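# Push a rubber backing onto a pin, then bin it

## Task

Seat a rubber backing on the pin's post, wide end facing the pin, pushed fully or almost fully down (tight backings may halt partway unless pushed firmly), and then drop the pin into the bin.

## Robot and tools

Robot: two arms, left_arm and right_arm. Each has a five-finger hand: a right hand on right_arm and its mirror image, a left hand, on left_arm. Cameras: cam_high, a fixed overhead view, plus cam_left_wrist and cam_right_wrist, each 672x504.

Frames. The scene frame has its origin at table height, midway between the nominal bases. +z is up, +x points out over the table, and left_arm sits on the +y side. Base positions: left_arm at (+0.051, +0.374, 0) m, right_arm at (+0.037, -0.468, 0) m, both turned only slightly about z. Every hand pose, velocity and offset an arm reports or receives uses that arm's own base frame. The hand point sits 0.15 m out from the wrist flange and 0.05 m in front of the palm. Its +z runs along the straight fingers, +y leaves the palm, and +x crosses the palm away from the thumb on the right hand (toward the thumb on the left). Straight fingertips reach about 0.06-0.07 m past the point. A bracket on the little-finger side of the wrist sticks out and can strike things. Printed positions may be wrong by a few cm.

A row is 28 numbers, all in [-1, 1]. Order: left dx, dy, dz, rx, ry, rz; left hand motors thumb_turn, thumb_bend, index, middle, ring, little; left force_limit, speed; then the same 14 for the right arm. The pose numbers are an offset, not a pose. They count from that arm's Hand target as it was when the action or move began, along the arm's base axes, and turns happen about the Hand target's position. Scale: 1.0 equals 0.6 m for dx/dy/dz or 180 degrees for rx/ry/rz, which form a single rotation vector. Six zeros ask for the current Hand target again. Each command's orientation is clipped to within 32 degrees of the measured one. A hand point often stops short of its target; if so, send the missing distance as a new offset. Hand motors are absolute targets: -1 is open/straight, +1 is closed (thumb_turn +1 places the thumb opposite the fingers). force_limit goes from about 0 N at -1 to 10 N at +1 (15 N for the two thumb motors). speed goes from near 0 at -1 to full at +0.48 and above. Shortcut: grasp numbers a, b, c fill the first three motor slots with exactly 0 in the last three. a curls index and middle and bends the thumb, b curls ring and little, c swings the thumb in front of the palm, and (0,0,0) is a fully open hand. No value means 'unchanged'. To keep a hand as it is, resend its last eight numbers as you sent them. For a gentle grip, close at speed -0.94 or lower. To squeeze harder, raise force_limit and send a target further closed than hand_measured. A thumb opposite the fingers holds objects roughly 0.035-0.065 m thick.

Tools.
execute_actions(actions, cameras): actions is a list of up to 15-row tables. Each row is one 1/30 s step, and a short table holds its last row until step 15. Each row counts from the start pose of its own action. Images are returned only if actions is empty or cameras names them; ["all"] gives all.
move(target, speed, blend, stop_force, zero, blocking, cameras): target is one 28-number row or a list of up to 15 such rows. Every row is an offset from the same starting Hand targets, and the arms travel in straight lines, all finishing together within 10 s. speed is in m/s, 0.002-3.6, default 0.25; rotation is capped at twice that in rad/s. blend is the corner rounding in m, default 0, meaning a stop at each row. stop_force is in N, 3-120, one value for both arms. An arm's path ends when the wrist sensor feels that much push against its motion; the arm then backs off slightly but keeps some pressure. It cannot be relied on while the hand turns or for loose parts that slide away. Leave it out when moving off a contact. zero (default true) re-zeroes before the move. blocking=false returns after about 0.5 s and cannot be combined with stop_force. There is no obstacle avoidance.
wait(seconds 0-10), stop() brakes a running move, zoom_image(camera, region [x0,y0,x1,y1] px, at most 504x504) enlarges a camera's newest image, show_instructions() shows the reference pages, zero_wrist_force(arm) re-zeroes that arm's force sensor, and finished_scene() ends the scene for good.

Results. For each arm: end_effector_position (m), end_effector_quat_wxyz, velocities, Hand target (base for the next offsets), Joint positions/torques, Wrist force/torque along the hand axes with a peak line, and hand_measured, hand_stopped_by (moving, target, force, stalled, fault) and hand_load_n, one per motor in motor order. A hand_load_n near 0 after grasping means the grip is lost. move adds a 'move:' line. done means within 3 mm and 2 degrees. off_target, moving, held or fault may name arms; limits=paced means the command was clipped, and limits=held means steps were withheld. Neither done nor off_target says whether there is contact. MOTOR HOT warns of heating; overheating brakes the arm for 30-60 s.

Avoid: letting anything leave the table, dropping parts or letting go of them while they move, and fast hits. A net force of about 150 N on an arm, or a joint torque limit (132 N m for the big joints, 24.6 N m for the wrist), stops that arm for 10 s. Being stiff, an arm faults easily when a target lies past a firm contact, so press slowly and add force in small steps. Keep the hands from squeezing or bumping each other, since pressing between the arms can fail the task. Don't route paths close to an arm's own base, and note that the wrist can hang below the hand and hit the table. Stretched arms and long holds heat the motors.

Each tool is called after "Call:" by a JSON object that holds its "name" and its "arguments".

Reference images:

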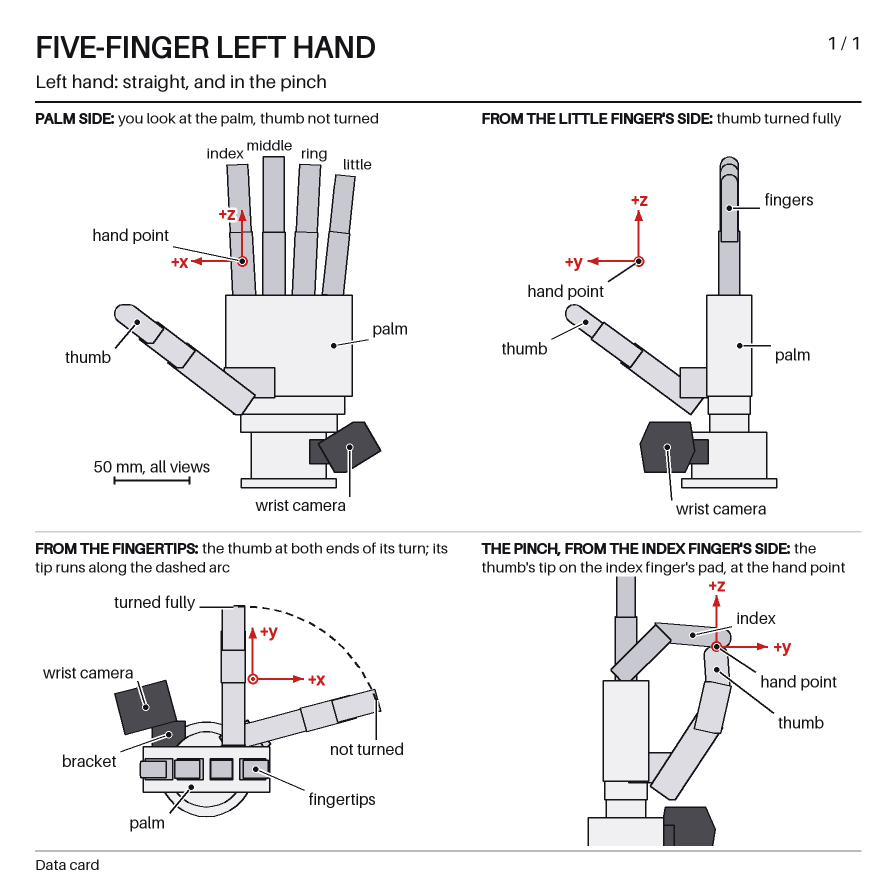

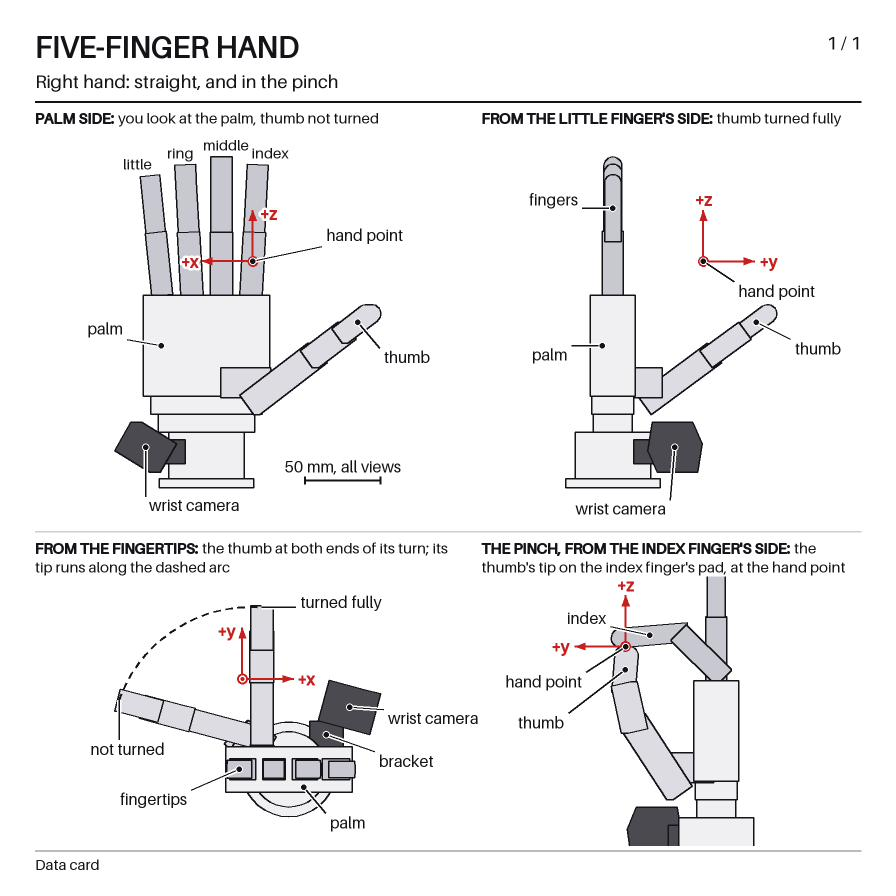

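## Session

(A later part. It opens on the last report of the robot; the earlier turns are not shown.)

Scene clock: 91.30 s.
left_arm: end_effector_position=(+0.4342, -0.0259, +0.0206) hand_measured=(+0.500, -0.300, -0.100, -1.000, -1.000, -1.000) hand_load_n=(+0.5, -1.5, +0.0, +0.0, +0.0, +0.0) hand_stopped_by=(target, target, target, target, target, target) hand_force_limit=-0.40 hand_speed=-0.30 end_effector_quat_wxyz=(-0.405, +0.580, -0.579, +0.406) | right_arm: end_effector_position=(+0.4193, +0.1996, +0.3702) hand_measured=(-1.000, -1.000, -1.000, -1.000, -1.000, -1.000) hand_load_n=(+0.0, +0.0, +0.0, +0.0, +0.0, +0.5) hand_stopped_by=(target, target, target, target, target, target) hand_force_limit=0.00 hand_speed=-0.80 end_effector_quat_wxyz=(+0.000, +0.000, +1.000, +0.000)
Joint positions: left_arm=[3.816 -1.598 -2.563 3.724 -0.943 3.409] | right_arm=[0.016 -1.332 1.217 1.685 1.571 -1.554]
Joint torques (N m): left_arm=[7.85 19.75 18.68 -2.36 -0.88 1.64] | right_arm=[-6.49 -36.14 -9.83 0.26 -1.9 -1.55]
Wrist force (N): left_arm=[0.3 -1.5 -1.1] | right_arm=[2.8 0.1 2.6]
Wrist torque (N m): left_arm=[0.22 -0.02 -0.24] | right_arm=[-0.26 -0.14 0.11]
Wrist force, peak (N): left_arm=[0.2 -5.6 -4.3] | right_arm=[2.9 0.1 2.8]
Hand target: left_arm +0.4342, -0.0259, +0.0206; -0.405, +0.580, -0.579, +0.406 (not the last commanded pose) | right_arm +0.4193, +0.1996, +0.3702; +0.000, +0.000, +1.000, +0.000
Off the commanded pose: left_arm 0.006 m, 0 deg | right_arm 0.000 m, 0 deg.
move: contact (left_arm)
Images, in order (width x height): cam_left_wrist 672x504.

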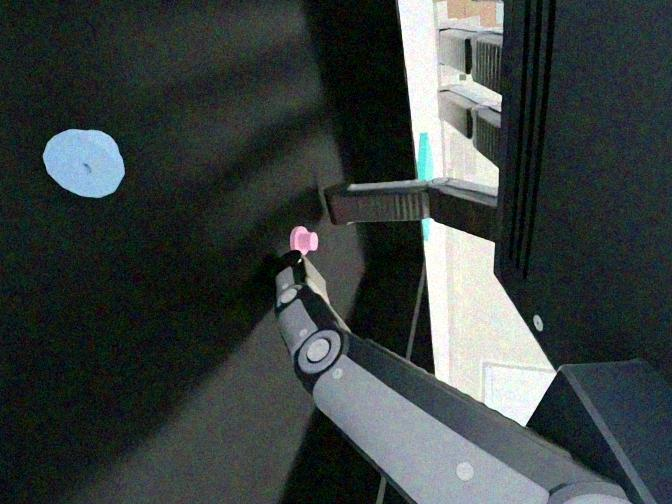

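Call:
{"name": "move", "arguments": {"target": [0.00833,0,0.0022,0,0,0,0.5,-0.3,-0.1,-1,-1,-1,-0.4,-0.3,0,0,0,0,0,0,-1,-1,-1,-1,-1,-1,0,-0.8], "speed": 0.02, "cameras": ["cam_left_wrist"]}}

Call:
{"name": "zoom_image", "arguments": {"camera": "cam_left_wrist", "region": [240, 170, 360, 290]}}

Scene clock: 100.30 s.
left_arm: end_effector_position=(+0.4390, -0.0259, +0.0219) hand_measured=(+0.500, -0.300, -0.100, -1.000, -1.000, -1.000) hand_load_n=(+0.0, +0.0, +0.0, +0.0, +0.0, +0.0) hand_stopped_by=(target, target, target, target, target, target) hand_force_limit=-0.40 hand_speed=-0.30 end_effector_quat_wxyz=(-0.405, +0.580, -0.579, +0.406) | right_arm: end_effector_position=(+0.4193, +0.1996, +0.3702) hand_measured=(-1.000, -1.000, -1.000, -1.000, -1.000, -1.000) hand_load_n=(+0.0, +0.0, +0.0, +0.0, +0.0, +0.0) hand_stopped_by=(target, target, target, target, target, target) hand_force_limit=0.00 hand_speed=-0.80 end_effector_quat_wxyz=(+0.000, +0.000, +1.000, +0.000)
Joint positions: left_arm=[3.799 -1.605 -2.548 3.721 -0.959 3.4] | right_arm=[0.016 -1.332 1.217 1.685 1.571 -1.554]
Joint torques (N m): left_arm=[-12.6 7.57 17.65 -2.19 -1.7 -1.92] | right_arm=[-6.89 -35.82 -9.69 0.27 -1.86 -1.48]
Wrist force (N): left_arm=[0.2 0.9 0.4] | right_arm=[2.6 0.2 2.7]
Wrist torque (N m): left_arm=[0.38 -0.02 -0.11] | right_arm=[-0.25 -0.11 0.10]
Wrist force, peak (N): left_arm=[0.4 -2.0 -1.5] | right_arm=[3.0 0.3 2.7]
Hand target: left_arm +0.4392, -0.0259, +0.0219; -0.405, +0.580, -0.579, +0.406 | right_arm +0.4193, +0.1996, +0.3702; +0.000, +0.000, +1.000, +0.000
Off the commanded pose: left_arm 0.000 m, 0 deg | right_arm 0.000 m, 0 deg.
move: done
Images, in order (width x height): cam_left_wrist 672x504.

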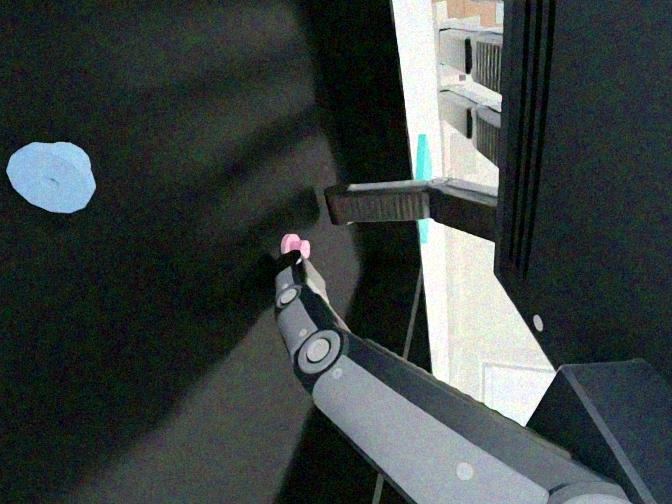

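Scaled by 4.200 from the camera's 672x504 image, which has a finer 960x720 frame.

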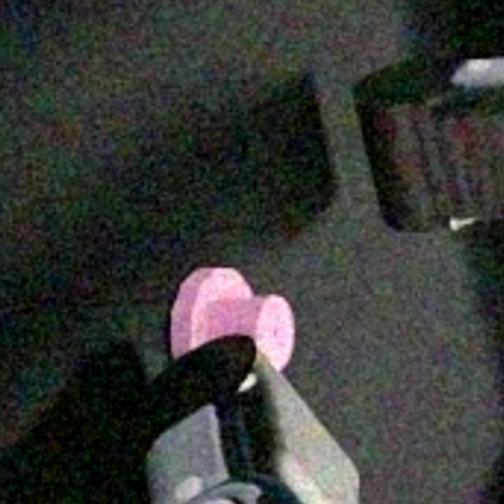

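Call:
{"name": "move", "arguments": {"target": [0,0,0,0,0,0,0.5,-0.3,0.5,-1,-1,-1,-0.7,-0.9,0,0,0,0,0,0,-1,-1,-1,-1,-1,-1,0,-0.8], "speed": 0.02, "cameras": ["cam_left_wrist"]}}

Call:
{"name": "zoom_image", "arguments": {"camera": "cam_left_wrist", "region": [240, 170, 360, 290]}}

Scene clock: 103.07 s.
left_arm: end_effector_position=(+0.4392, -0.0259, +0.0219) hand_measured=(+0.500, -0.300, +0.328, -1.000, -1.000, -1.000) hand_load_n=(+0.0, +0.5, +1.5, -0.5, +0.0, +0.0) hand_stopped_by=(target, target, force, target, target, target) hand_force_limit=-0.70 hand_speed=-0.90 end_effector_quat_wxyz=(-0.405, +0.580, -0.579, +0.406) | right_arm: end_effector_position=(+0.4193, +0.1996, +0.3702) hand_measured=(-1.000, -1.000, -1.000, -1.000, -1.000, -1.000) hand_load_n=(+0.0, +0.0, +0.0, +0.5, +0.0, +0.0) hand_stopped_by=(target, target, target, target, target, target) hand_force_limit=0.00 hand_speed=-0.80 end_effector_quat_wxyz=(+0.000, +0.000, +1.000, +0.000)
Joint positions: left_arm=[3.799 -1.606 -2.548 3.721 -0.959 3.4] | right_arm=[0.016 -1.332 1.217 1.685 1.571 -1.554]
Joint torques (N m): left_arm=[-11.31 5.21 19.12 -2.33 -1.23 -1.73] | right_arm=[-7.04 -35.52 -9.98 0.35 -1.85 -1.57]
Wrist force (N): left_arm=[0.6 0.5 0.4] | right_arm=[2.6 0.2 2.7]
Wrist torque (N m): left_arm=[0.31 -0.07 -0.08] | right_arm=[-0.26 -0.12 0.11]
Wrist force, peak (N): left_arm=[0.7 0.9 0.5] | right_arm=[3.0 0.3 2.5]
Hand target: left_arm +0.4392, -0.0259, +0.0219; -0.405, +0.580, -0.579, +0.406 | right_arm +0.4193, +0.1996, +0.3702; +0.000, +0.000, +1.000, +0.000
Off the commanded pose: left_arm 0.000 m, 0 deg | right_arm 0.000 m, 0 deg.
move: done
Images, in order (width x height): cam_left_wrist 672x504.

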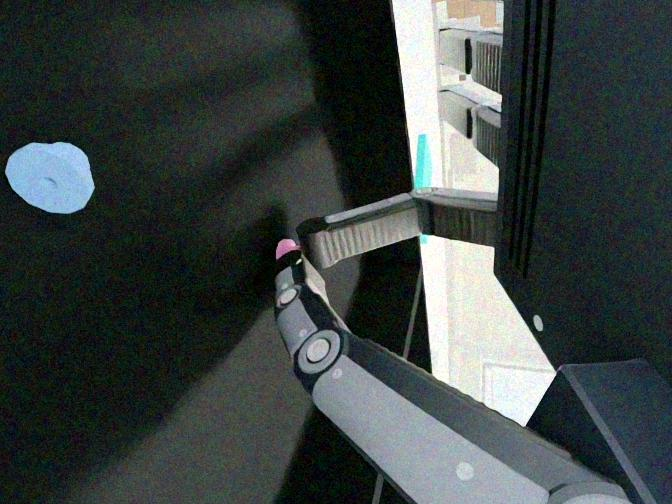

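Scaled by 4.200 from the camera's 672x504 image, which has a finer 960x720 frame.

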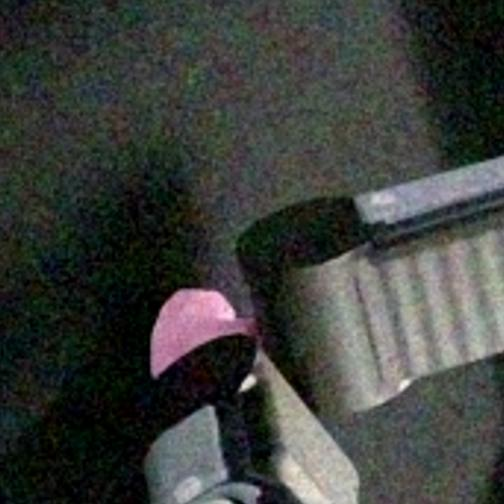

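Call:
{"name": "move", "arguments": {"target": [[0,0,0,0,0,0,0.5,-0.3,-0.1,-1,-1,-1,-0.4,-0.5,0,0,0,0,0,0,-1,-1,-1,-1,-1,-1,0,-0.8],[-0.01,0,0,0,0,0,0.5,-0.3,-0.1,-1,-1,-1,-0.4,-0.5,0,0,0,0,0,0,-1,-1,-1,-1,-1,-1,0,-0.8],[-0.01,0,-0.0005,0,0,0,0.5,-0.2,-0.1,-1,-1,-1,-0.4,-0.5,0,0,0,0,0,0,-1,-1,-1,-1,-1,-1,0,-0.8],[-0.01,0,-0.0048,0,0,0,0.5,-0.2,-0.1,-1,-1,-1,-0.4,-0.5,0,0,0,0,0,0,-1,-1,-1,-1,-1,-1,0,-0.8]], "speed": 0.02, "cameras": ["cam_left_wrist"]}}

Call:
{"name": "zoom_image", "arguments": {"camera": "cam_left_wrist", "region": [240, 170, 360, 290]}}

Scene clock: 113.47 s.
left_arm: end_effector_position=(+0.4332, -0.0259, +0.0191) hand_measured=(+0.500, -0.200, -0.100, -1.000, -1.000, -1.000) hand_load_n=(+0.0, +0.0, +0.0, +0.0, -0.5, +0.0) hand_stopped_by=(target, target, target, target, target, target) hand_force_limit=-0.40 hand_speed=-0.50 end_effector_quat_wxyz=(-0.405, +0.580, -0.579, +0.406) | right_arm: end_effector_position=(+0.4193, +0.1996, +0.3702) hand_measured=(-1.000, -1.000, -1.000, -1.000, -1.000, -1.000) hand_load_n=(+0.0, +0.0, +0.0, +0.0, +0.5, +0.0) hand_stopped_by=(target, target, target, target, target, target) hand_force_limit=0.00 hand_speed=-0.80 end_effector_quat_wxyz=(+0.000, +0.000, +1.000, +0.000)
Joint positions: left_arm=[3.82 -1.601 -2.567 3.73 -0.94 3.41] | right_arm=[0.016 -1.332 1.217 1.685 1.571 -1.554]
Joint torques (N m): left_arm=[11.2 5.88 -0.03 3.03 1.72 1.5] | right_arm=[-6.85 -36.32 -10.56 0.39 -1.84 -1.5]
Wrist force (N): left_arm=[0.4 0.7 0.3] | right_arm=[2.6 0.3 2.5]
Wrist torque (N m): left_arm=[0.33 -0.04 -0.24] | right_arm=[-0.22 -0.11 0.11]
Wrist force, peak (N): left_arm=[0.5 0.9 0.6] | right_arm=[2.9 0.4 2.7]
Hand target: left_arm +0.4332, -0.0259, +0.0190; -0.405, +0.580, -0.579, +0.406 | right_arm +0.4193, +0.1996, +0.3702; +0.000, +0.000, +1.000, +0.000
Off the commanded pose: left_arm 0.000 m, 0 deg | right_arm 0.000 m, 0 deg.
move: done
Images, in order (width x height): cam_left_wrist 672x504.

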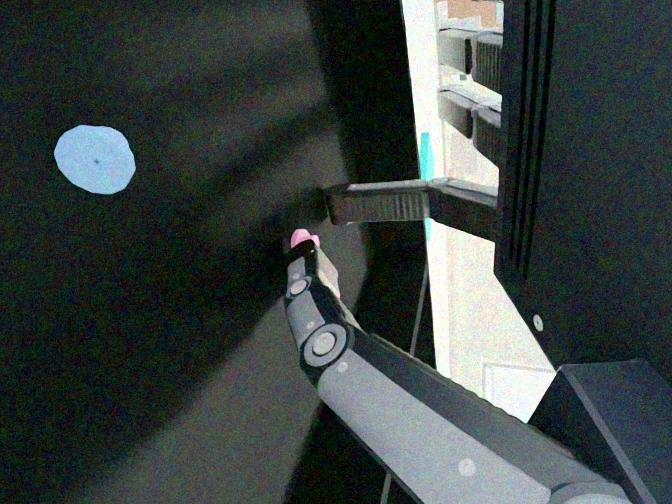

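Scaled by 4.200 from the camera's 672x504 image, which has a finer 960x720 frame.

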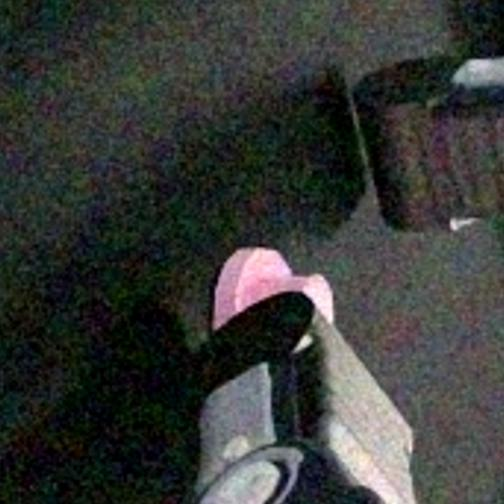

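Call:
{"name": "move", "arguments": {"target": [0,0,0.0025,0,0,0,0.5,-0.2,-0.1,-1,-1,-1,-0.8,-0.9,0,0,0,0,0,0,-1,-1,-1,-1,-1,-1,0,-0.8], "speed": 0.02}}

Call:
{"name": "move", "arguments": {"target": [0,0,0,0,0,0,0.5,-0.2,0.08,-1,-1,-1,-0.8,-0.9,0,0,0,0,0,0,-1,-1,-1,-1,-1,-1,0,-0.8], "speed": 0.02, "cameras": ["cam_left_wrist"]}}

Call:
{"name": "zoom_image", "arguments": {"camera": "cam_left_wrist", "region": [240, 170, 360, 290]}}

Scene clock: 116.87 s.
left_arm: end_effector_position=(+0.4332, -0.0259, +0.0204) hand_measured=(+0.500, -0.200, -0.100, -1.000, -1.000, -1.000) hand_load_n=(+0.0, +0.0, +0.0, +0.0, +0.0, +0.0) hand_stopped_by=(target, target, target, target, target, target) hand_force_limit=-0.80 hand_speed=-0.90 end_effector_quat_wxyz=(-0.405, +0.580, -0.579, +0.406) | right_arm: end_effector_position=(+0.4193, +0.1996, +0.3702) hand_measured=(-1.000, -1.000, -1.000, -1.000, -1.000, -1.000) hand_load_n=(+0.5, -0.5, +0.0, +0.0, +0.0, +0.0) hand_stopped_by=(target, target, target, target, target, target) hand_force_limit=0.00 hand_speed=-0.80 end_effector_quat_wxyz=(+0.000, +0.000, +1.000, +0.000)
Joint positions: left_arm=[3.82 -1.596 -2.566 3.724 -0.94 3.41] | right_arm=[0.016 -1.332 1.217 1.685 1.571 -1.554]
Joint torques (N m): left_arm=[-0.75 20.11 17.71 -2.29 0.16 -0.93] | right_arm=[-6.66 -36.08 -10.19 0.34 -1.89 -1.43]
Wrist force (N): left_arm=[0.4 0.7 0.3] | right_arm=[2.5 0.2 2.4]
Wrist torque (N m): left_arm=[0.35 -0.04 -0.24] | right_arm=[-0.24 -0.09 0.10]
Wrist force, peak (N): left_arm=[0.5 1.1 0.6] | right_arm=[2.9 0.2 2.8]
Hand target: left_arm +0.4332, -0.0259, +0.0205; -0.405, +0.580, -0.579, +0.406 | right_arm +0.4193, +0.1996, +0.3702; +0.000, +0.000, +1.000, +0.000
Off the commanded pose: left_arm 0.000 m, 0 deg | right_arm 0.000 m, 0 deg.
move: done

Scene clock: 117.77 s.
left_arm: end_effector_position=(+0.4332, -0.0259, +0.0205) hand_measured=(+0.500, -0.200, +0.080, -1.000, -1.000, -1.000) hand_load_n=(+0.0, +0.0, +0.0, +0.0, +0.0, +0.0) hand_stopped_by=(target, target, target, target, target, target) hand_force_limit=-0.80 hand_speed=-0.90 end_effector_quat_wxyz=(-0.405, +0.580, -0.579, +0.406) | right_arm: end_effector_position=(+0.4193, +0.1996, +0.3702) hand_measured=(-1.000, -1.000, -1.000, -1.000, -1.000, -1.000) hand_load_n=(+0.0, +0.0, +0.0, +0.0, +0.0, +0.0) hand_stopped_by=(target, target, target, target, target, target) hand_force_limit=0.00 hand_speed=-0.80 end_effector_quat_wxyz=(+0.000, +0.000, +1.000, +0.000)
Joint positions: left_arm=[3.82 -1.596 -2.566 3.723 -0.94 3.41] | right_arm=[0.016 -1.332 1.217 1.685 1.571 -1.554]
Joint torques (N m): left_arm=[-3.31 19.64 18.31 -2.26 -0.2 -0.27] | right_arm=[-6.75 -35.37 -10.5 0.31 -1.99 -1.41]
Wrist force (N): left_arm=[0.1 0.4 0.3] | right_arm=[3.0 0.2 2.7]
Wrist torque (N m): left_arm=[0.31 0.00 -0.25] | right_arm=[-0.25 -0.17 0.13]
Wrist force, peak (N): left_arm=[0.5 1.0 0.5] | right_arm=[2.9 0.1 2.8]
Hand target: left_arm +0.4332, -0.0259, +0.0205; -0.405, +0.580, -0.579, +0.406 | right_arm +0.4193, +0.1996, +0.3702; +0.000, +0.000, +1.000, +0.000
Off the commanded pose: left_arm 0.000 m, 0 deg | right_arm 0.000 m, 0 deg.
move: done
Images, in order (width x height): cam_left_wrist 672x504.

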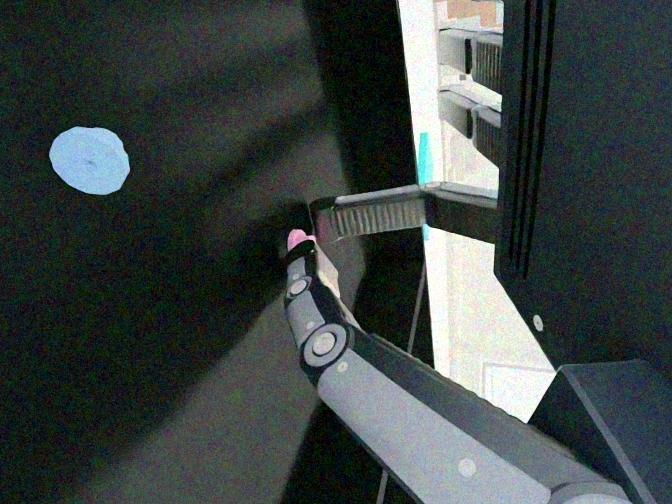

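Scaled by 4.200 from the camera's 672x504 image, which has a finer 960x720 frame.

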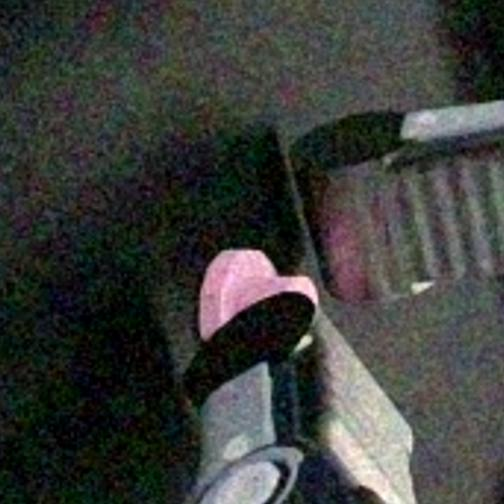

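Call:
{"name": "move", "arguments": {"target": [0,0,0,0,0,0,0.5,-0.2,0.45,-1,-1,-1,-0.65,-0.92,0,0,0,0,0,0,-1,-1,-1,-1,-1,-1,0,-0.8], "speed": 0.02, "cameras": ["cam_left_wrist"]}}

Call:
{"name": "zoom_image", "arguments": {"camera": "cam_left_wrist", "region": [240, 170, 360, 290]}}

Scene clock: 119.77 s.
left_arm: end_effector_position=(+0.4332, -0.0259, +0.0205) hand_measured=(+0.500, -0.200, +0.214, -1.000, -1.000, -1.000) hand_load_n=(+0.0, +1.0, +3.0, +0.0, +0.0, +0.0) hand_stopped_by=(target, target, force, target, target, target) hand_force_limit=-0.65 hand_speed=-0.92 end_effector_quat_wxyz=(-0.405, +0.580, -0.579, +0.406) | right_arm: end_effector_position=(+0.4193, +0.1996, +0.3702) hand_measured=(-1.000, -1.000, -1.000, -1.000, -1.000, -1.000) hand_load_n=(+0.0, +0.0, +0.0, +0.0, +0.0, +0.0) hand_stopped_by=(target, target, target, target, target, target) hand_force_limit=0.00 hand_speed=-0.80 end_effector_quat_wxyz=(+0.000, +0.000, +1.000, +0.000)
Joint positions: left_arm=[3.82 -1.596 -2.566 3.723 -0.94 3.41] | right_arm=[0.016 -1.332 1.217 1.685 1.571 -1.554]
Joint torques (N m): left_arm=[-6.28 19.61 17.06 -2.35 -0.51 1.7] | right_arm=[-6.97 -34.84 -10.98 0.3 -1.84 -1.38]
Wrist force (N): left_arm=[0.2 -1.0 0.6] | right_arm=[2.7 0.2 2.5]
Wrist torque (N m): left_arm=[0.33 -0.02 -0.25] | right_arm=[-0.25 -0.12 0.11]
Wrist force, peak (N): left_arm=[0.3 -1.4 0.7] | right_arm=[2.9 0.1 2.8]
Hand target: left_arm +0.4332, -0.0259, +0.0205; -0.405, +0.580, -0.579, +0.406 | right_arm +0.4193, +0.1996, +0.3702; +0.000, +0.000, +1.000, +0.000
Off the commanded pose: left_arm 0.000 m, 0 deg | right_arm 0.000 m, 0 deg.
move: done
Images, in order (width x height): cam_left_wrist 672x504.

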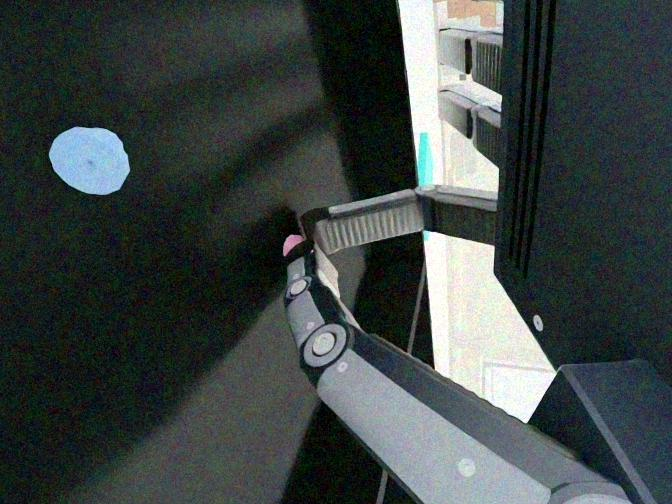

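Scaled by 4.200 from the camera's 672x504 image, which has a finer 960x720 frame.

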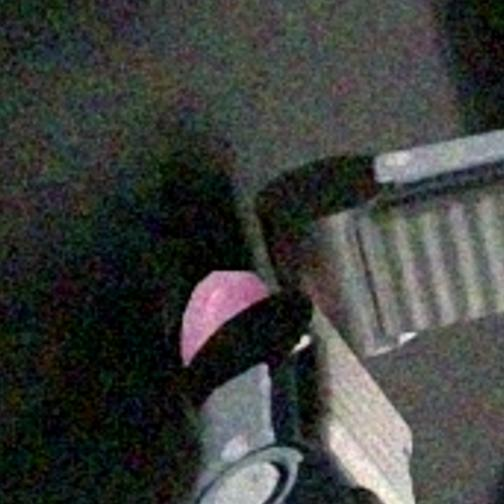

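Call:
{"name": "move", "arguments": {"target": [0,0,0.03,0,0,0,0.5,-0.2,0.45,-1,-1,-1,-0.65,-0.92,0,0,0,0,0,0,-1,-1,-1,-1,-1,-1,0,-0.8], "speed": 0.03, "cameras": ["cam_left_wrist"]}}

Call:
{"name": "zoom_image", "arguments": {"camera": "cam_left_wrist", "region": [240, 170, 360, 290]}}

Scene clock: 122.17 s.
left_arm: end_effector_position=(+0.4332, -0.0259, +0.0384) hand_measured=(+0.500, -0.200, +0.214, -1.000, -1.000, -1.000) hand_load_n=(+0.0, +0.0, +0.0, +0.0, +0.0, +0.0) hand_stopped_by=(target, target, force, target, target, target) hand_force_limit=-0.65 hand_speed=-0.92 end_effector_quat_wxyz=(-0.405, +0.580, -0.579, +0.406) end_effector_velocity=(+0.000, +0.000, +0.000) end_effector_angular_velocity=(-0.001, +0.002, +0.001) | right_arm: end_effector_position=(+0.4193, +0.1996, +0.3702) hand_measured=(-1.000, -1.000, -1.000, -1.000, -1.000, -1.000) hand_load_n=(+0.0, +0.0, +0.0, +0.0, +0.0, +0.0) hand_stopped_by=(target, target, target, target, target, target) hand_force_limit=0.00 hand_speed=-0.80 end_effector_quat_wxyz=(+0.000, +0.000, +1.000, +0.000)
Joint positions: left_arm=[3.82 -1.533 -2.547 3.641 -0.94 3.41] | right_arm=[0.016 -1.332 1.217 1.685 1.571 -1.554]
Joint velocities: left_arm=[0.001 0.002 0.001 -0.005 0 0] | right_arm=[within noise]
Joint torques (N m): left_arm=[12.37 18.71 20.7 -2.58 1.87 1.86] | right_arm=[-6.3 -34.95 -9.77 0.21 -1.87 -1.48]
Wrist force (N): left_arm=[0.2 0.5 0.2] | right_arm=[2.7 0.4 2.6]
Wrist torque (N m): left_arm=[0.33 -0.03 -0.26] | right_arm=[-0.22 -0.12 0.12]
Wrist force, peak (N): left_arm=[0.3 -1.6 0.8] | right_arm=[2.9 0.3 2.8]
Hand target: left_arm +0.4332, -0.0259, +0.0385; -0.405, +0.580, -0.579, +0.406 | right_arm +0.4193, +0.1996, +0.3702; +0.000, +0.000, +1.000, +0.000
Off the commanded pose: left_arm 0.000 m, 0 deg | right_arm 0.000 m, 0 deg.
move: done
Images, in order (width x height): cam_left_wrist 672x504.

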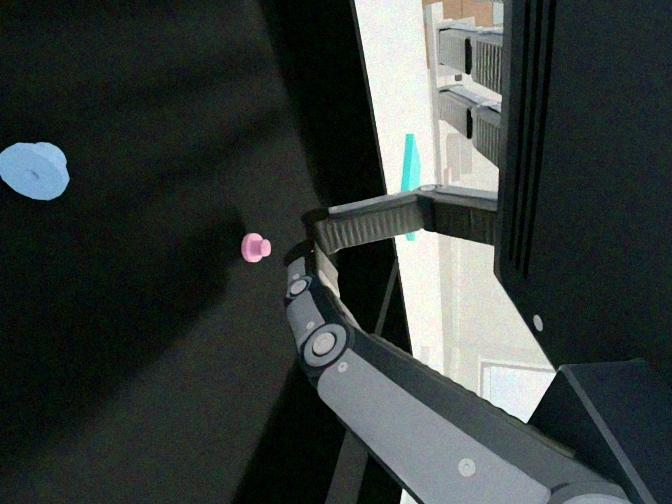

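Scaled by 4.200 from the camera's 672x504 image, which has a finer 960x720 frame.

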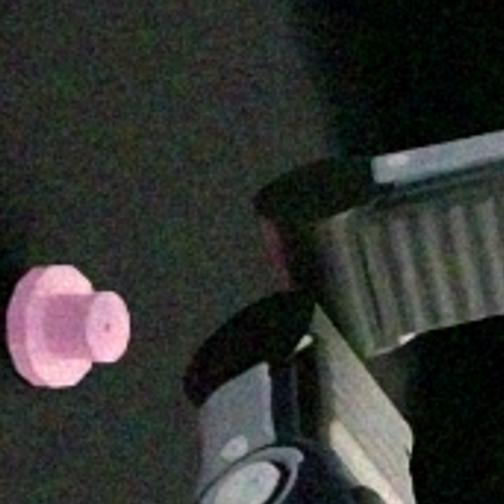

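Call:
{"name": "zoom_image", "arguments": {"camera": "cam_left_wrist", "region": [236, 226, 276, 266]}}

Call:
{"name": "zoom_image", "arguments": {"camera": "cam_left_wrist", "region": [280, 195, 340, 275]}}

Scaled by 12.600 from the camera's 672x504 image, which has a finer 960x720 frame.

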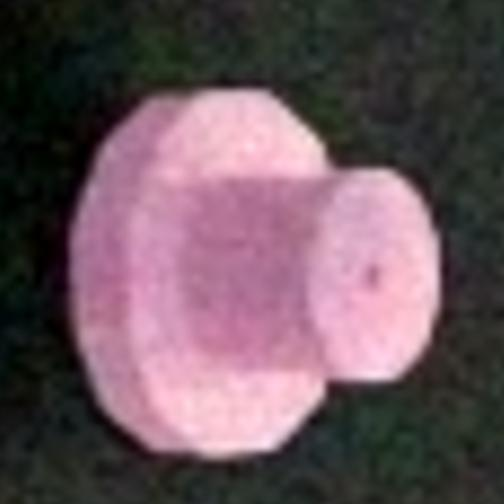

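Scaled by 6.300 from the camera's 672x504 image, which has a finer 960x720 frame.

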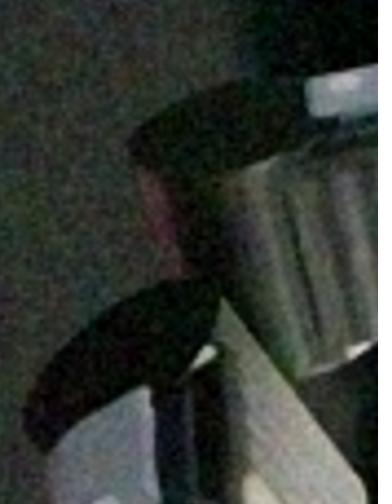

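Call:
{"name": "move", "arguments": {"target": [0,0,0,0,0,0,0.5,-0.2,-0.1,-1,-1,-1,-0.4,-0.5,-0.2505,0.8015,-0.3887,-0.2597,-0.2597,0.4498,-1,-1,-1,-1,-1,-1,0,-0.8], "speed": 0.35, "cameras": ["all"]}}

Scene clock: 134.93 s.
left_arm: end_effector_position=(+0.4332, -0.0259, +0.0385) hand_measured=(+0.500, -0.200, -0.100, -1.000, -1.000, -1.000) hand_load_n=(+0.0, +0.0, +0.0, +0.0, +0.0, +0.0) hand_stopped_by=(target, target, target, target, target, target) hand_force_limit=-0.40 hand_speed=-0.50 end_effector_quat_wxyz=(-0.405, +0.580, -0.579, +0.406) | right_arm: end_effector_position=(+0.2933, +0.5919, +0.1789) hand_measured=(-1.000, -1.000, -1.000, -1.000, -1.000, -1.000) hand_load_n=(+0.0, +0.0, +0.0, +0.0, +0.0, +0.0) hand_stopped_by=(target, target, target, target, target, target) hand_force_limit=0.00 hand_speed=-0.80 end_effector_quat_wxyz=(+0.305, -0.525, +0.735, -0.302)
Joint positions: left_arm=[3.82 -1.532 -2.546 3.64 -0.94 3.41] | right_arm=[1.123 -0.839 1.011 1.064 2.409 -1.838]
Joint torques (N m): left_arm=[11.83 18.19 18.42 -2.42 1.82 1.6] | right_arm=[-8.45 -54.27 -9.12 4.5 -0.69 1.94]
Wrist force (N): left_arm=[0.1 0.4 0.2] | right_arm=[3.1 2.2 1.6]
Wrist torque (N m): left_arm=[0.30 -0.01 -0.27] | right_arm=[-0.03 -0.18 0.12]
Wrist force, peak (N): left_arm=[0.7 0.7 0.4] | right_arm=[0.4 5.4 2.0]
Hand target: left_arm +0.4332, -0.0259, +0.0385; -0.405, +0.580, -0.579, +0.406 | right_arm +0.2934, +0.5918, +0.1790; +0.305, -0.525, +0.735, -0.302 (not the last commanded pose)
Off the commanded pose: left_arm 0.000 m, 0 deg | right_arm 0.101 m, 19 deg.
move: held (right_arm; a check stopped the path); limits=held
pose unreachable (right arm): on one or more control steps of this call, first in action 0 (counted from 0), this arm could not follow its commanded pose, so it was not sent that pose on those steps. It may still have moved: this result reports where it is.
cause: moving toward the commanded pose would bring a part of the arm too close to another arm (a part of this arm just beyond joint 4 (wrist 1) and a part of the left arm just beyond its joint 2 (shoulder lift), where that arm would come to rest).

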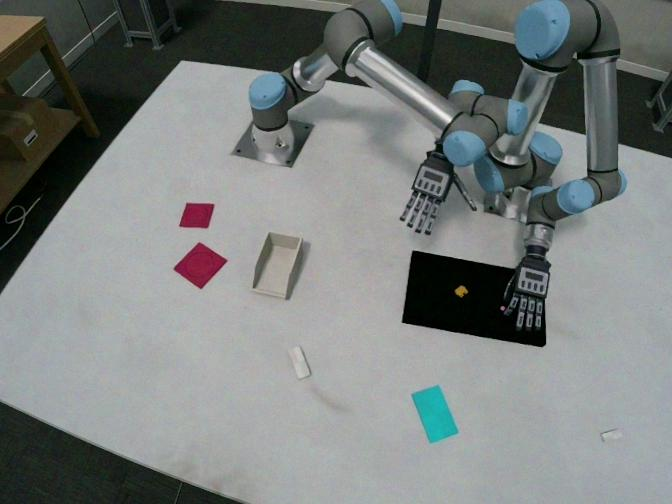

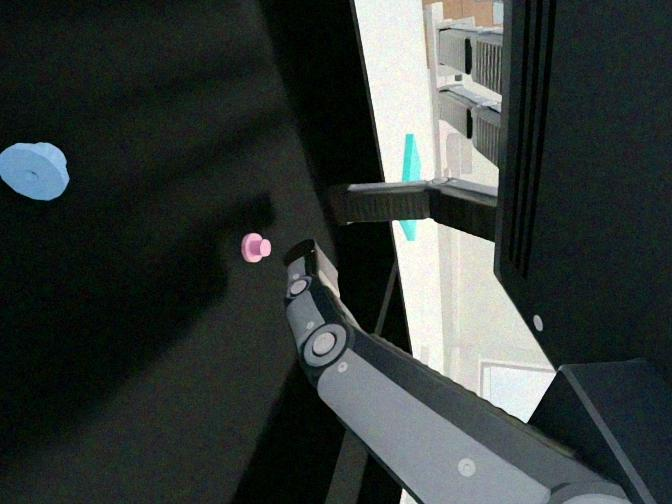

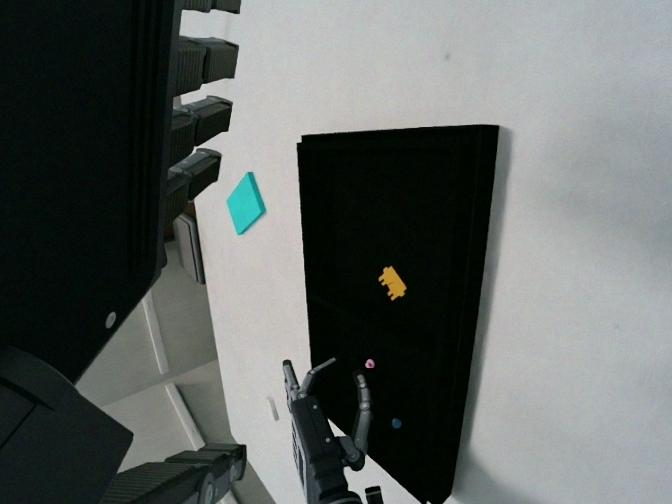

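Call:
{"name": "zoom_image", "arguments": {"camera": "cam_right_wrist", "region": [270, 330, 430, 504]}}

Call:
{"name": "zoom_image", "arguments": {"camera": "cam_right_wrist", "region": [320, 340, 400, 420]}}

Call:
{"name": "zoom_image", "arguments": {"camera": "cam_right_wrist", "region": [360, 250, 430, 320]}}

Scaled by 2.897 from the camera's 672x504 image, which has a finer 960x720 frame.

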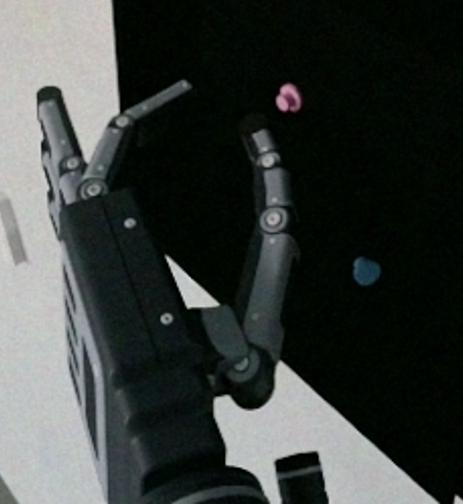

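Scaled by 6.300 from the camera's 672x504 image, which has a finer 960x720 frame.

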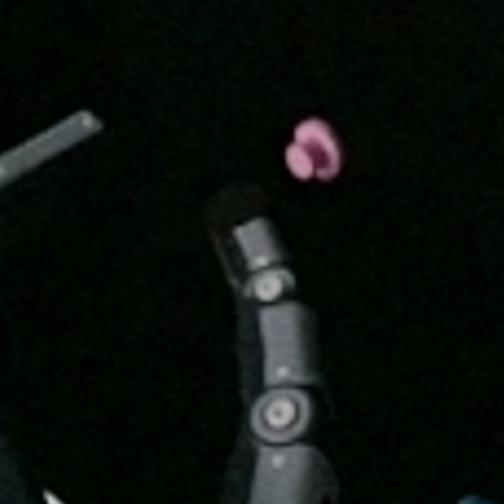

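Scaled by 7.200 from the camera's 672x504 image, which has a finer 960x720 frame.

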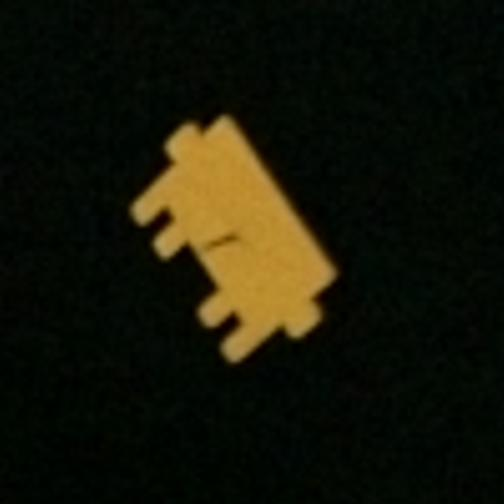

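Call:
{"name": "move", "arguments": {"target": [0,0,0,0,0,0,0.5,-0.2,0.6,-1,-1,-1,-0.8,-0.85,0,0,0,0,0,0,-1,-1,-1,-1,-1,-1,0,-0.8], "speed": 0.05, "cameras": ["cam_left_wrist","cam_right_wrist"]}}

Call:
{"name": "zoom_image", "arguments": {"camera": "cam_left_wrist", "region": [250, 180, 350, 280]}}

Call:
{"name": "zoom_image", "arguments": {"camera": "cam_right_wrist", "region": [310, 330, 400, 420]}}

Scene clock: 138.20 s.
left_arm: end_effector_position=(+0.4332, -0.0259, +0.0385) hand_measured=(+0.500, -0.200, +0.260, -1.000, -1.000, -1.000) hand_load_n=(-0.5, +0.0, +2.5, -0.5, +0.0, +0.0) hand_stopped_by=(target, target, force, target, target, target) hand_force_limit=-0.80 hand_speed=-0.85 end_effector_quat_wxyz=(-0.405, +0.580, -0.579, +0.406) | right_arm: end_effector_position=(+0.2934, +0.5918, +0.1790) hand_measured=(-1.000, -1.000, -1.000, -1.000, -1.000, -1.000) hand_load_n=(+0.0, +0.0, +0.0, +0.0, -0.5, +0.0) hand_stopped_by=(target, target, target, target, target, target) hand_force_limit=0.00 hand_speed=-0.80 end_effector_quat_wxyz=(+0.305, -0.525, +0.735, -0.302)
Joint positions: left_arm=[3.82 -1.532 -2.546 3.64 -0.94 3.41] | right_arm=[1.123 -0.839 1.011 1.064 2.409 -1.837]
Joint torques (N m): left_arm=[11.27 18.24 16.16 -2.25 1.79 1.69] | right_arm=[-7.31 -55.42 -9.76 4.55 -0.62 1.9]
Wrist force (N): left_arm=[0.4 0.6 0.1] | right_arm=[3.2 2.1 1.5]
Wrist torque (N m): left_arm=[0.34 -0.06 -0.25] | right_arm=[-0.04 -0.20 0.12]
Wrist force, peak (N): left_arm=[0.4 0.9 0.2] | right_arm=[3.5 2.3 1.8]
Hand target: left_arm +0.4332, -0.0259, +0.0385; -0.405, +0.580, -0.579, +0.406 | right_arm +0.2934, +0.5918, +0.1790; +0.305, -0.525, +0.735, -0.302
Off the commanded pose: left_arm 0.000 m, 0 deg | right_arm 0.000 m, 0 deg.
move: done
Images, in order (width x height): cam_left_wrist 672x504, cam_right_wrist 672x504.

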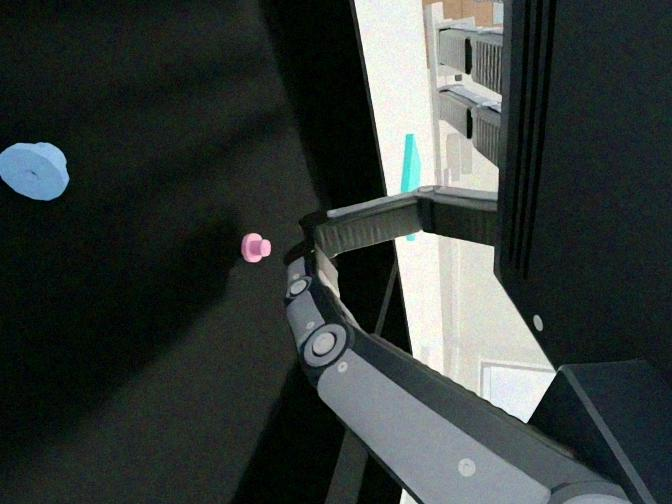

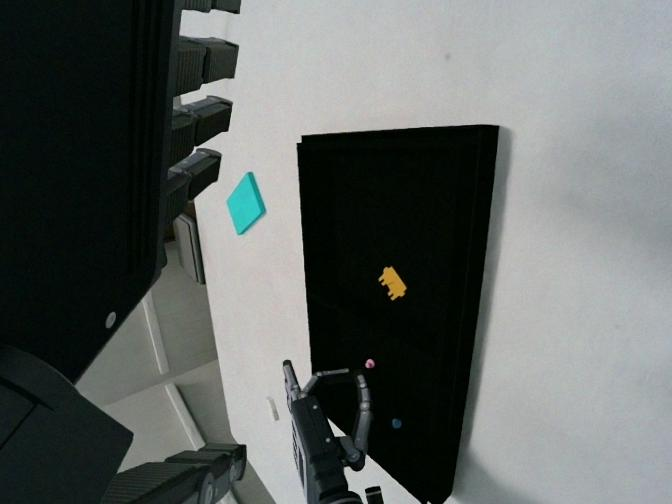

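Scaled by 5.040 from the camera's 672x504 image, which has a finer 960x720 frame.

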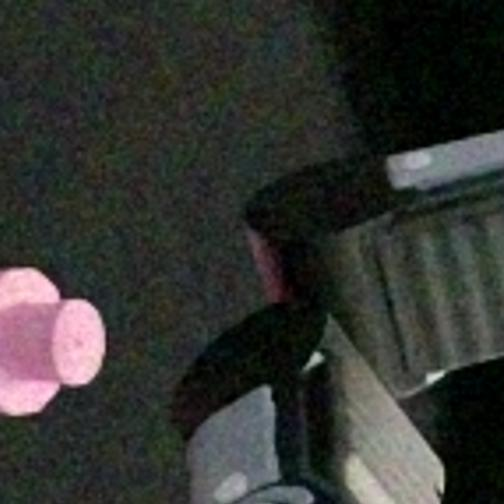

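Scaled by 5.600 from the camera's 672x504 image, which has a finer 960x720 frame.

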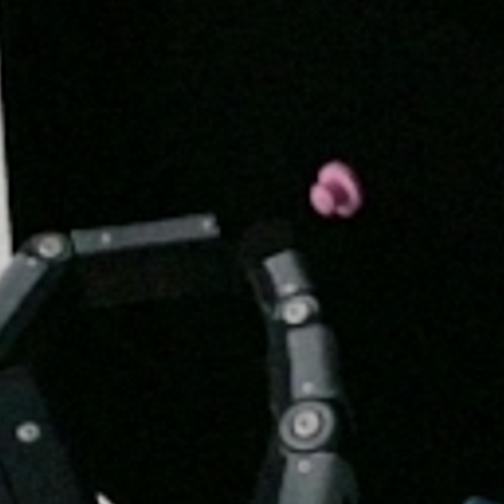

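Call:
{"name": "move", "arguments": {"target": [[0,0,0,0,0,0,0.5,-0.2,-0.1,-1,-1,-1,-0.4,-0.5,0,0,0,0,0,0,-1,-1,-1,-1,-1,-1,0,-0.8],[-0.0068,0,-0.0265,0,0,0,0.5,-0.2,-0.1,-1,-1,-1,-0.4,-0.5,0,0,0,0,0,0,-1,-1,-1,-1,-1,-1,0,-0.8]], "speed": 0.05}}

Call:
{"name": "move", "arguments": {"target": [0,0,-0.02,0,0,0,0.5,-0.2,-0.1,-1,-1,-1,-0.4,-0.5,0,0,0,0,0,0,-1,-1,-1,-1,-1,-1,0,-0.8], "speed": 0.008, "stop_force": 3, "cameras": ["cam_left_wrist","cam_right_wrist"]}}

Call:
{"name": "zoom_image", "arguments": {"camera": "cam_left_wrist", "region": [240, 180, 360, 300]}}

Call:
{"name": "zoom_image", "arguments": {"camera": "cam_right_wrist", "region": [310, 330, 400, 420]}}

Scene clock: 147.10 s.
left_arm: end_effector_position=(+0.4291, -0.0259, +0.0227) hand_measured=(+0.500, -0.200, -0.100, -1.000, -1.000, -1.000) hand_load_n=(+0.0, +0.0, +0.0, +0.0, -0.5, +0.0) hand_stopped_by=(target, target, target, target, target, target) hand_force_limit=-0.40 hand_speed=-0.50 end_effector_quat_wxyz=(-0.405, +0.580, -0.579, +0.406) | right_arm: end_effector_position=(+0.2934, +0.5918, +0.1790) hand_measured=(-1.000, -1.000, -1.000, -1.000, -1.000, -1.000) hand_load_n=(+0.0, +0.0, +0.0, +0.0, +0.0, +0.0) hand_stopped_by=(target, target, target, target, target, target) hand_force_limit=0.00 hand_speed=-0.80 end_effector_quat_wxyz=(+0.305, -0.525, +0.735, -0.302)
Joint positions: left_arm=[3.835 -1.578 -2.575 3.71 -0.927 3.418] | right_arm=[1.123 -0.839 1.011 1.064 2.409 -1.837]
Joint torques (N m): left_arm=[11.45 4.82 -0.4 2.77 1.6 1.82] | right_arm=[-6.81 -55.5 -9.96 4.5 -0.59 1.82]
Wrist force (N): left_arm=[0.1 0.6 0.4] | right_arm=[3.4 2.2 1.5]
Wrist torque (N m): left_arm=[0.31 0.00 -0.24] | right_arm=[-0.03 -0.24 0.13]
Wrist force, peak (N): left_arm=[0.2 0.9 0.8] | right_arm=[3.4 2.3 1.8]
Hand target: left_arm +0.4291, -0.0259, +0.0226; -0.405, +0.580, -0.579, +0.406 | right_arm +0.2934, +0.5918, +0.1790; +0.305, -0.525, +0.735, -0.302
Off the commanded pose: left_arm 0.000 m, 0 deg | right_arm 0.000 m, 0 deg.
move: done

Scene clock: 149.07 s.
left_arm: end_effector_position=(+0.4291, -0.0259, +0.0168) hand_measured=(+0.500, -0.200, -0.100, -1.000, -1.000, -1.000) hand_load_n=(+0.5, -1.5, +0.0, +0.0, +0.0, +0.0) hand_stopped_by=(target, target, target, target, target, target) hand_force_limit=-0.40 hand_speed=-0.50 end_effector_quat_wxyz=(-0.405, +0.580, -0.579, +0.406) | right_arm: end_effector_position=(+0.2934, +0.5918, +0.1790) hand_measured=(-1.000, -1.000, -1.000, -1.000, -1.000, -1.000) hand_load_n=(-0.5, +0.0, +0.0, +0.0, -0.5, +0.0) hand_stopped_by=(target, target, target, target, target, target) hand_force_limit=0.00 hand_speed=-0.80 end_effector_quat_wxyz=(+0.305, -0.525, +0.735, -0.302)
Joint positions: left_arm=[3.835 -1.6 -2.581 3.738 -0.926 3.419] | right_arm=[1.123 -0.839 1.011 1.064 2.409 -1.837]
Joint torques (N m): left_arm=[10.32 19.3 17.67 -2.33 -0.84 1.78] | right_arm=[-6.75 -55.25 -9.15 4.53 -0.67 1.93]
Wrist force (N): left_arm=[0.3 -1.7 -1.0] | right_arm=[3.4 2.2 1.6]
Wrist torque (N m): left_arm=[0.25 -0.01 -0.24] | right_arm=[-0.02 -0.23 0.13]
Wrist force, peak (N): left_arm=[0.3 -6.9 -4.1] | right_arm=[3.6 2.2 1.5]
Hand target: left_arm +0.4291, -0.0259, +0.0168; -0.405, +0.580, -0.579, +0.406 (not the last commanded pose) | right_arm +0.2934, +0.5918, +0.1790; +0.305, -0.525, +0.735, -0.302
Off the commanded pose: left_arm 0.006 m, 0 deg | right_arm 0.000 m, 0 deg.
move: contact (left_arm)
Images, in order (width x height): cam_left_wrist 672x504, cam_right_wrist 672x504.

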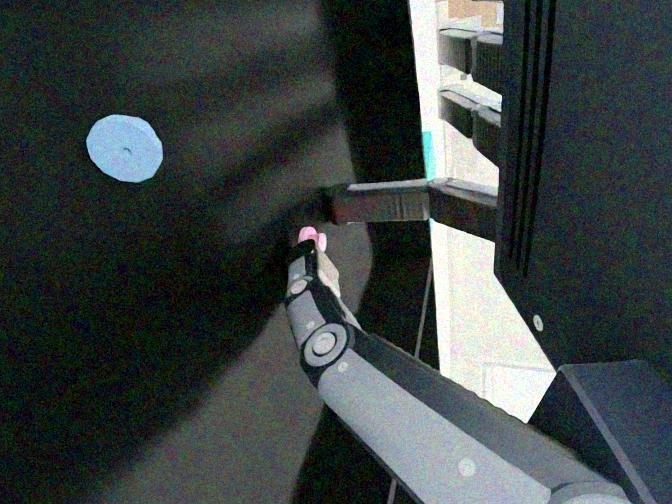

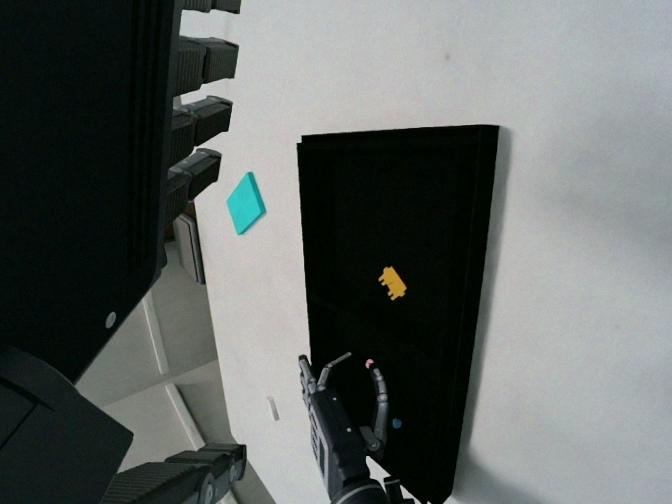

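Scaled by 4.200 from the camera's 672x504 image, which has a finer 960x720 frame.

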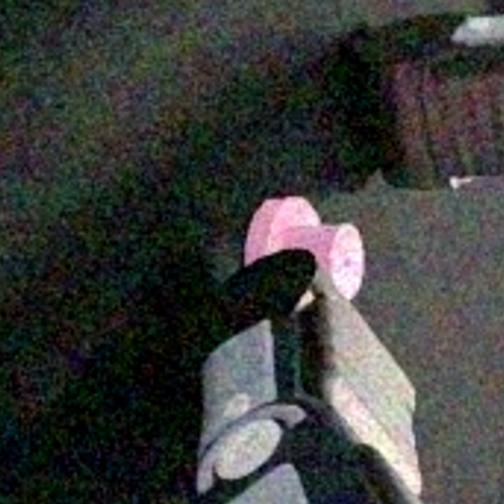

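Scaled by 5.600 from the camera's 672x504 image, which has a finer 960x720 frame.

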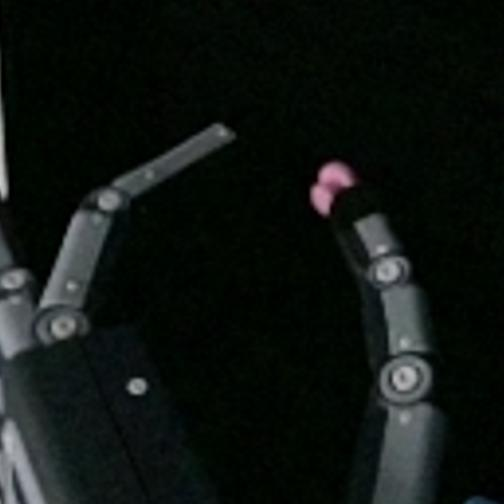

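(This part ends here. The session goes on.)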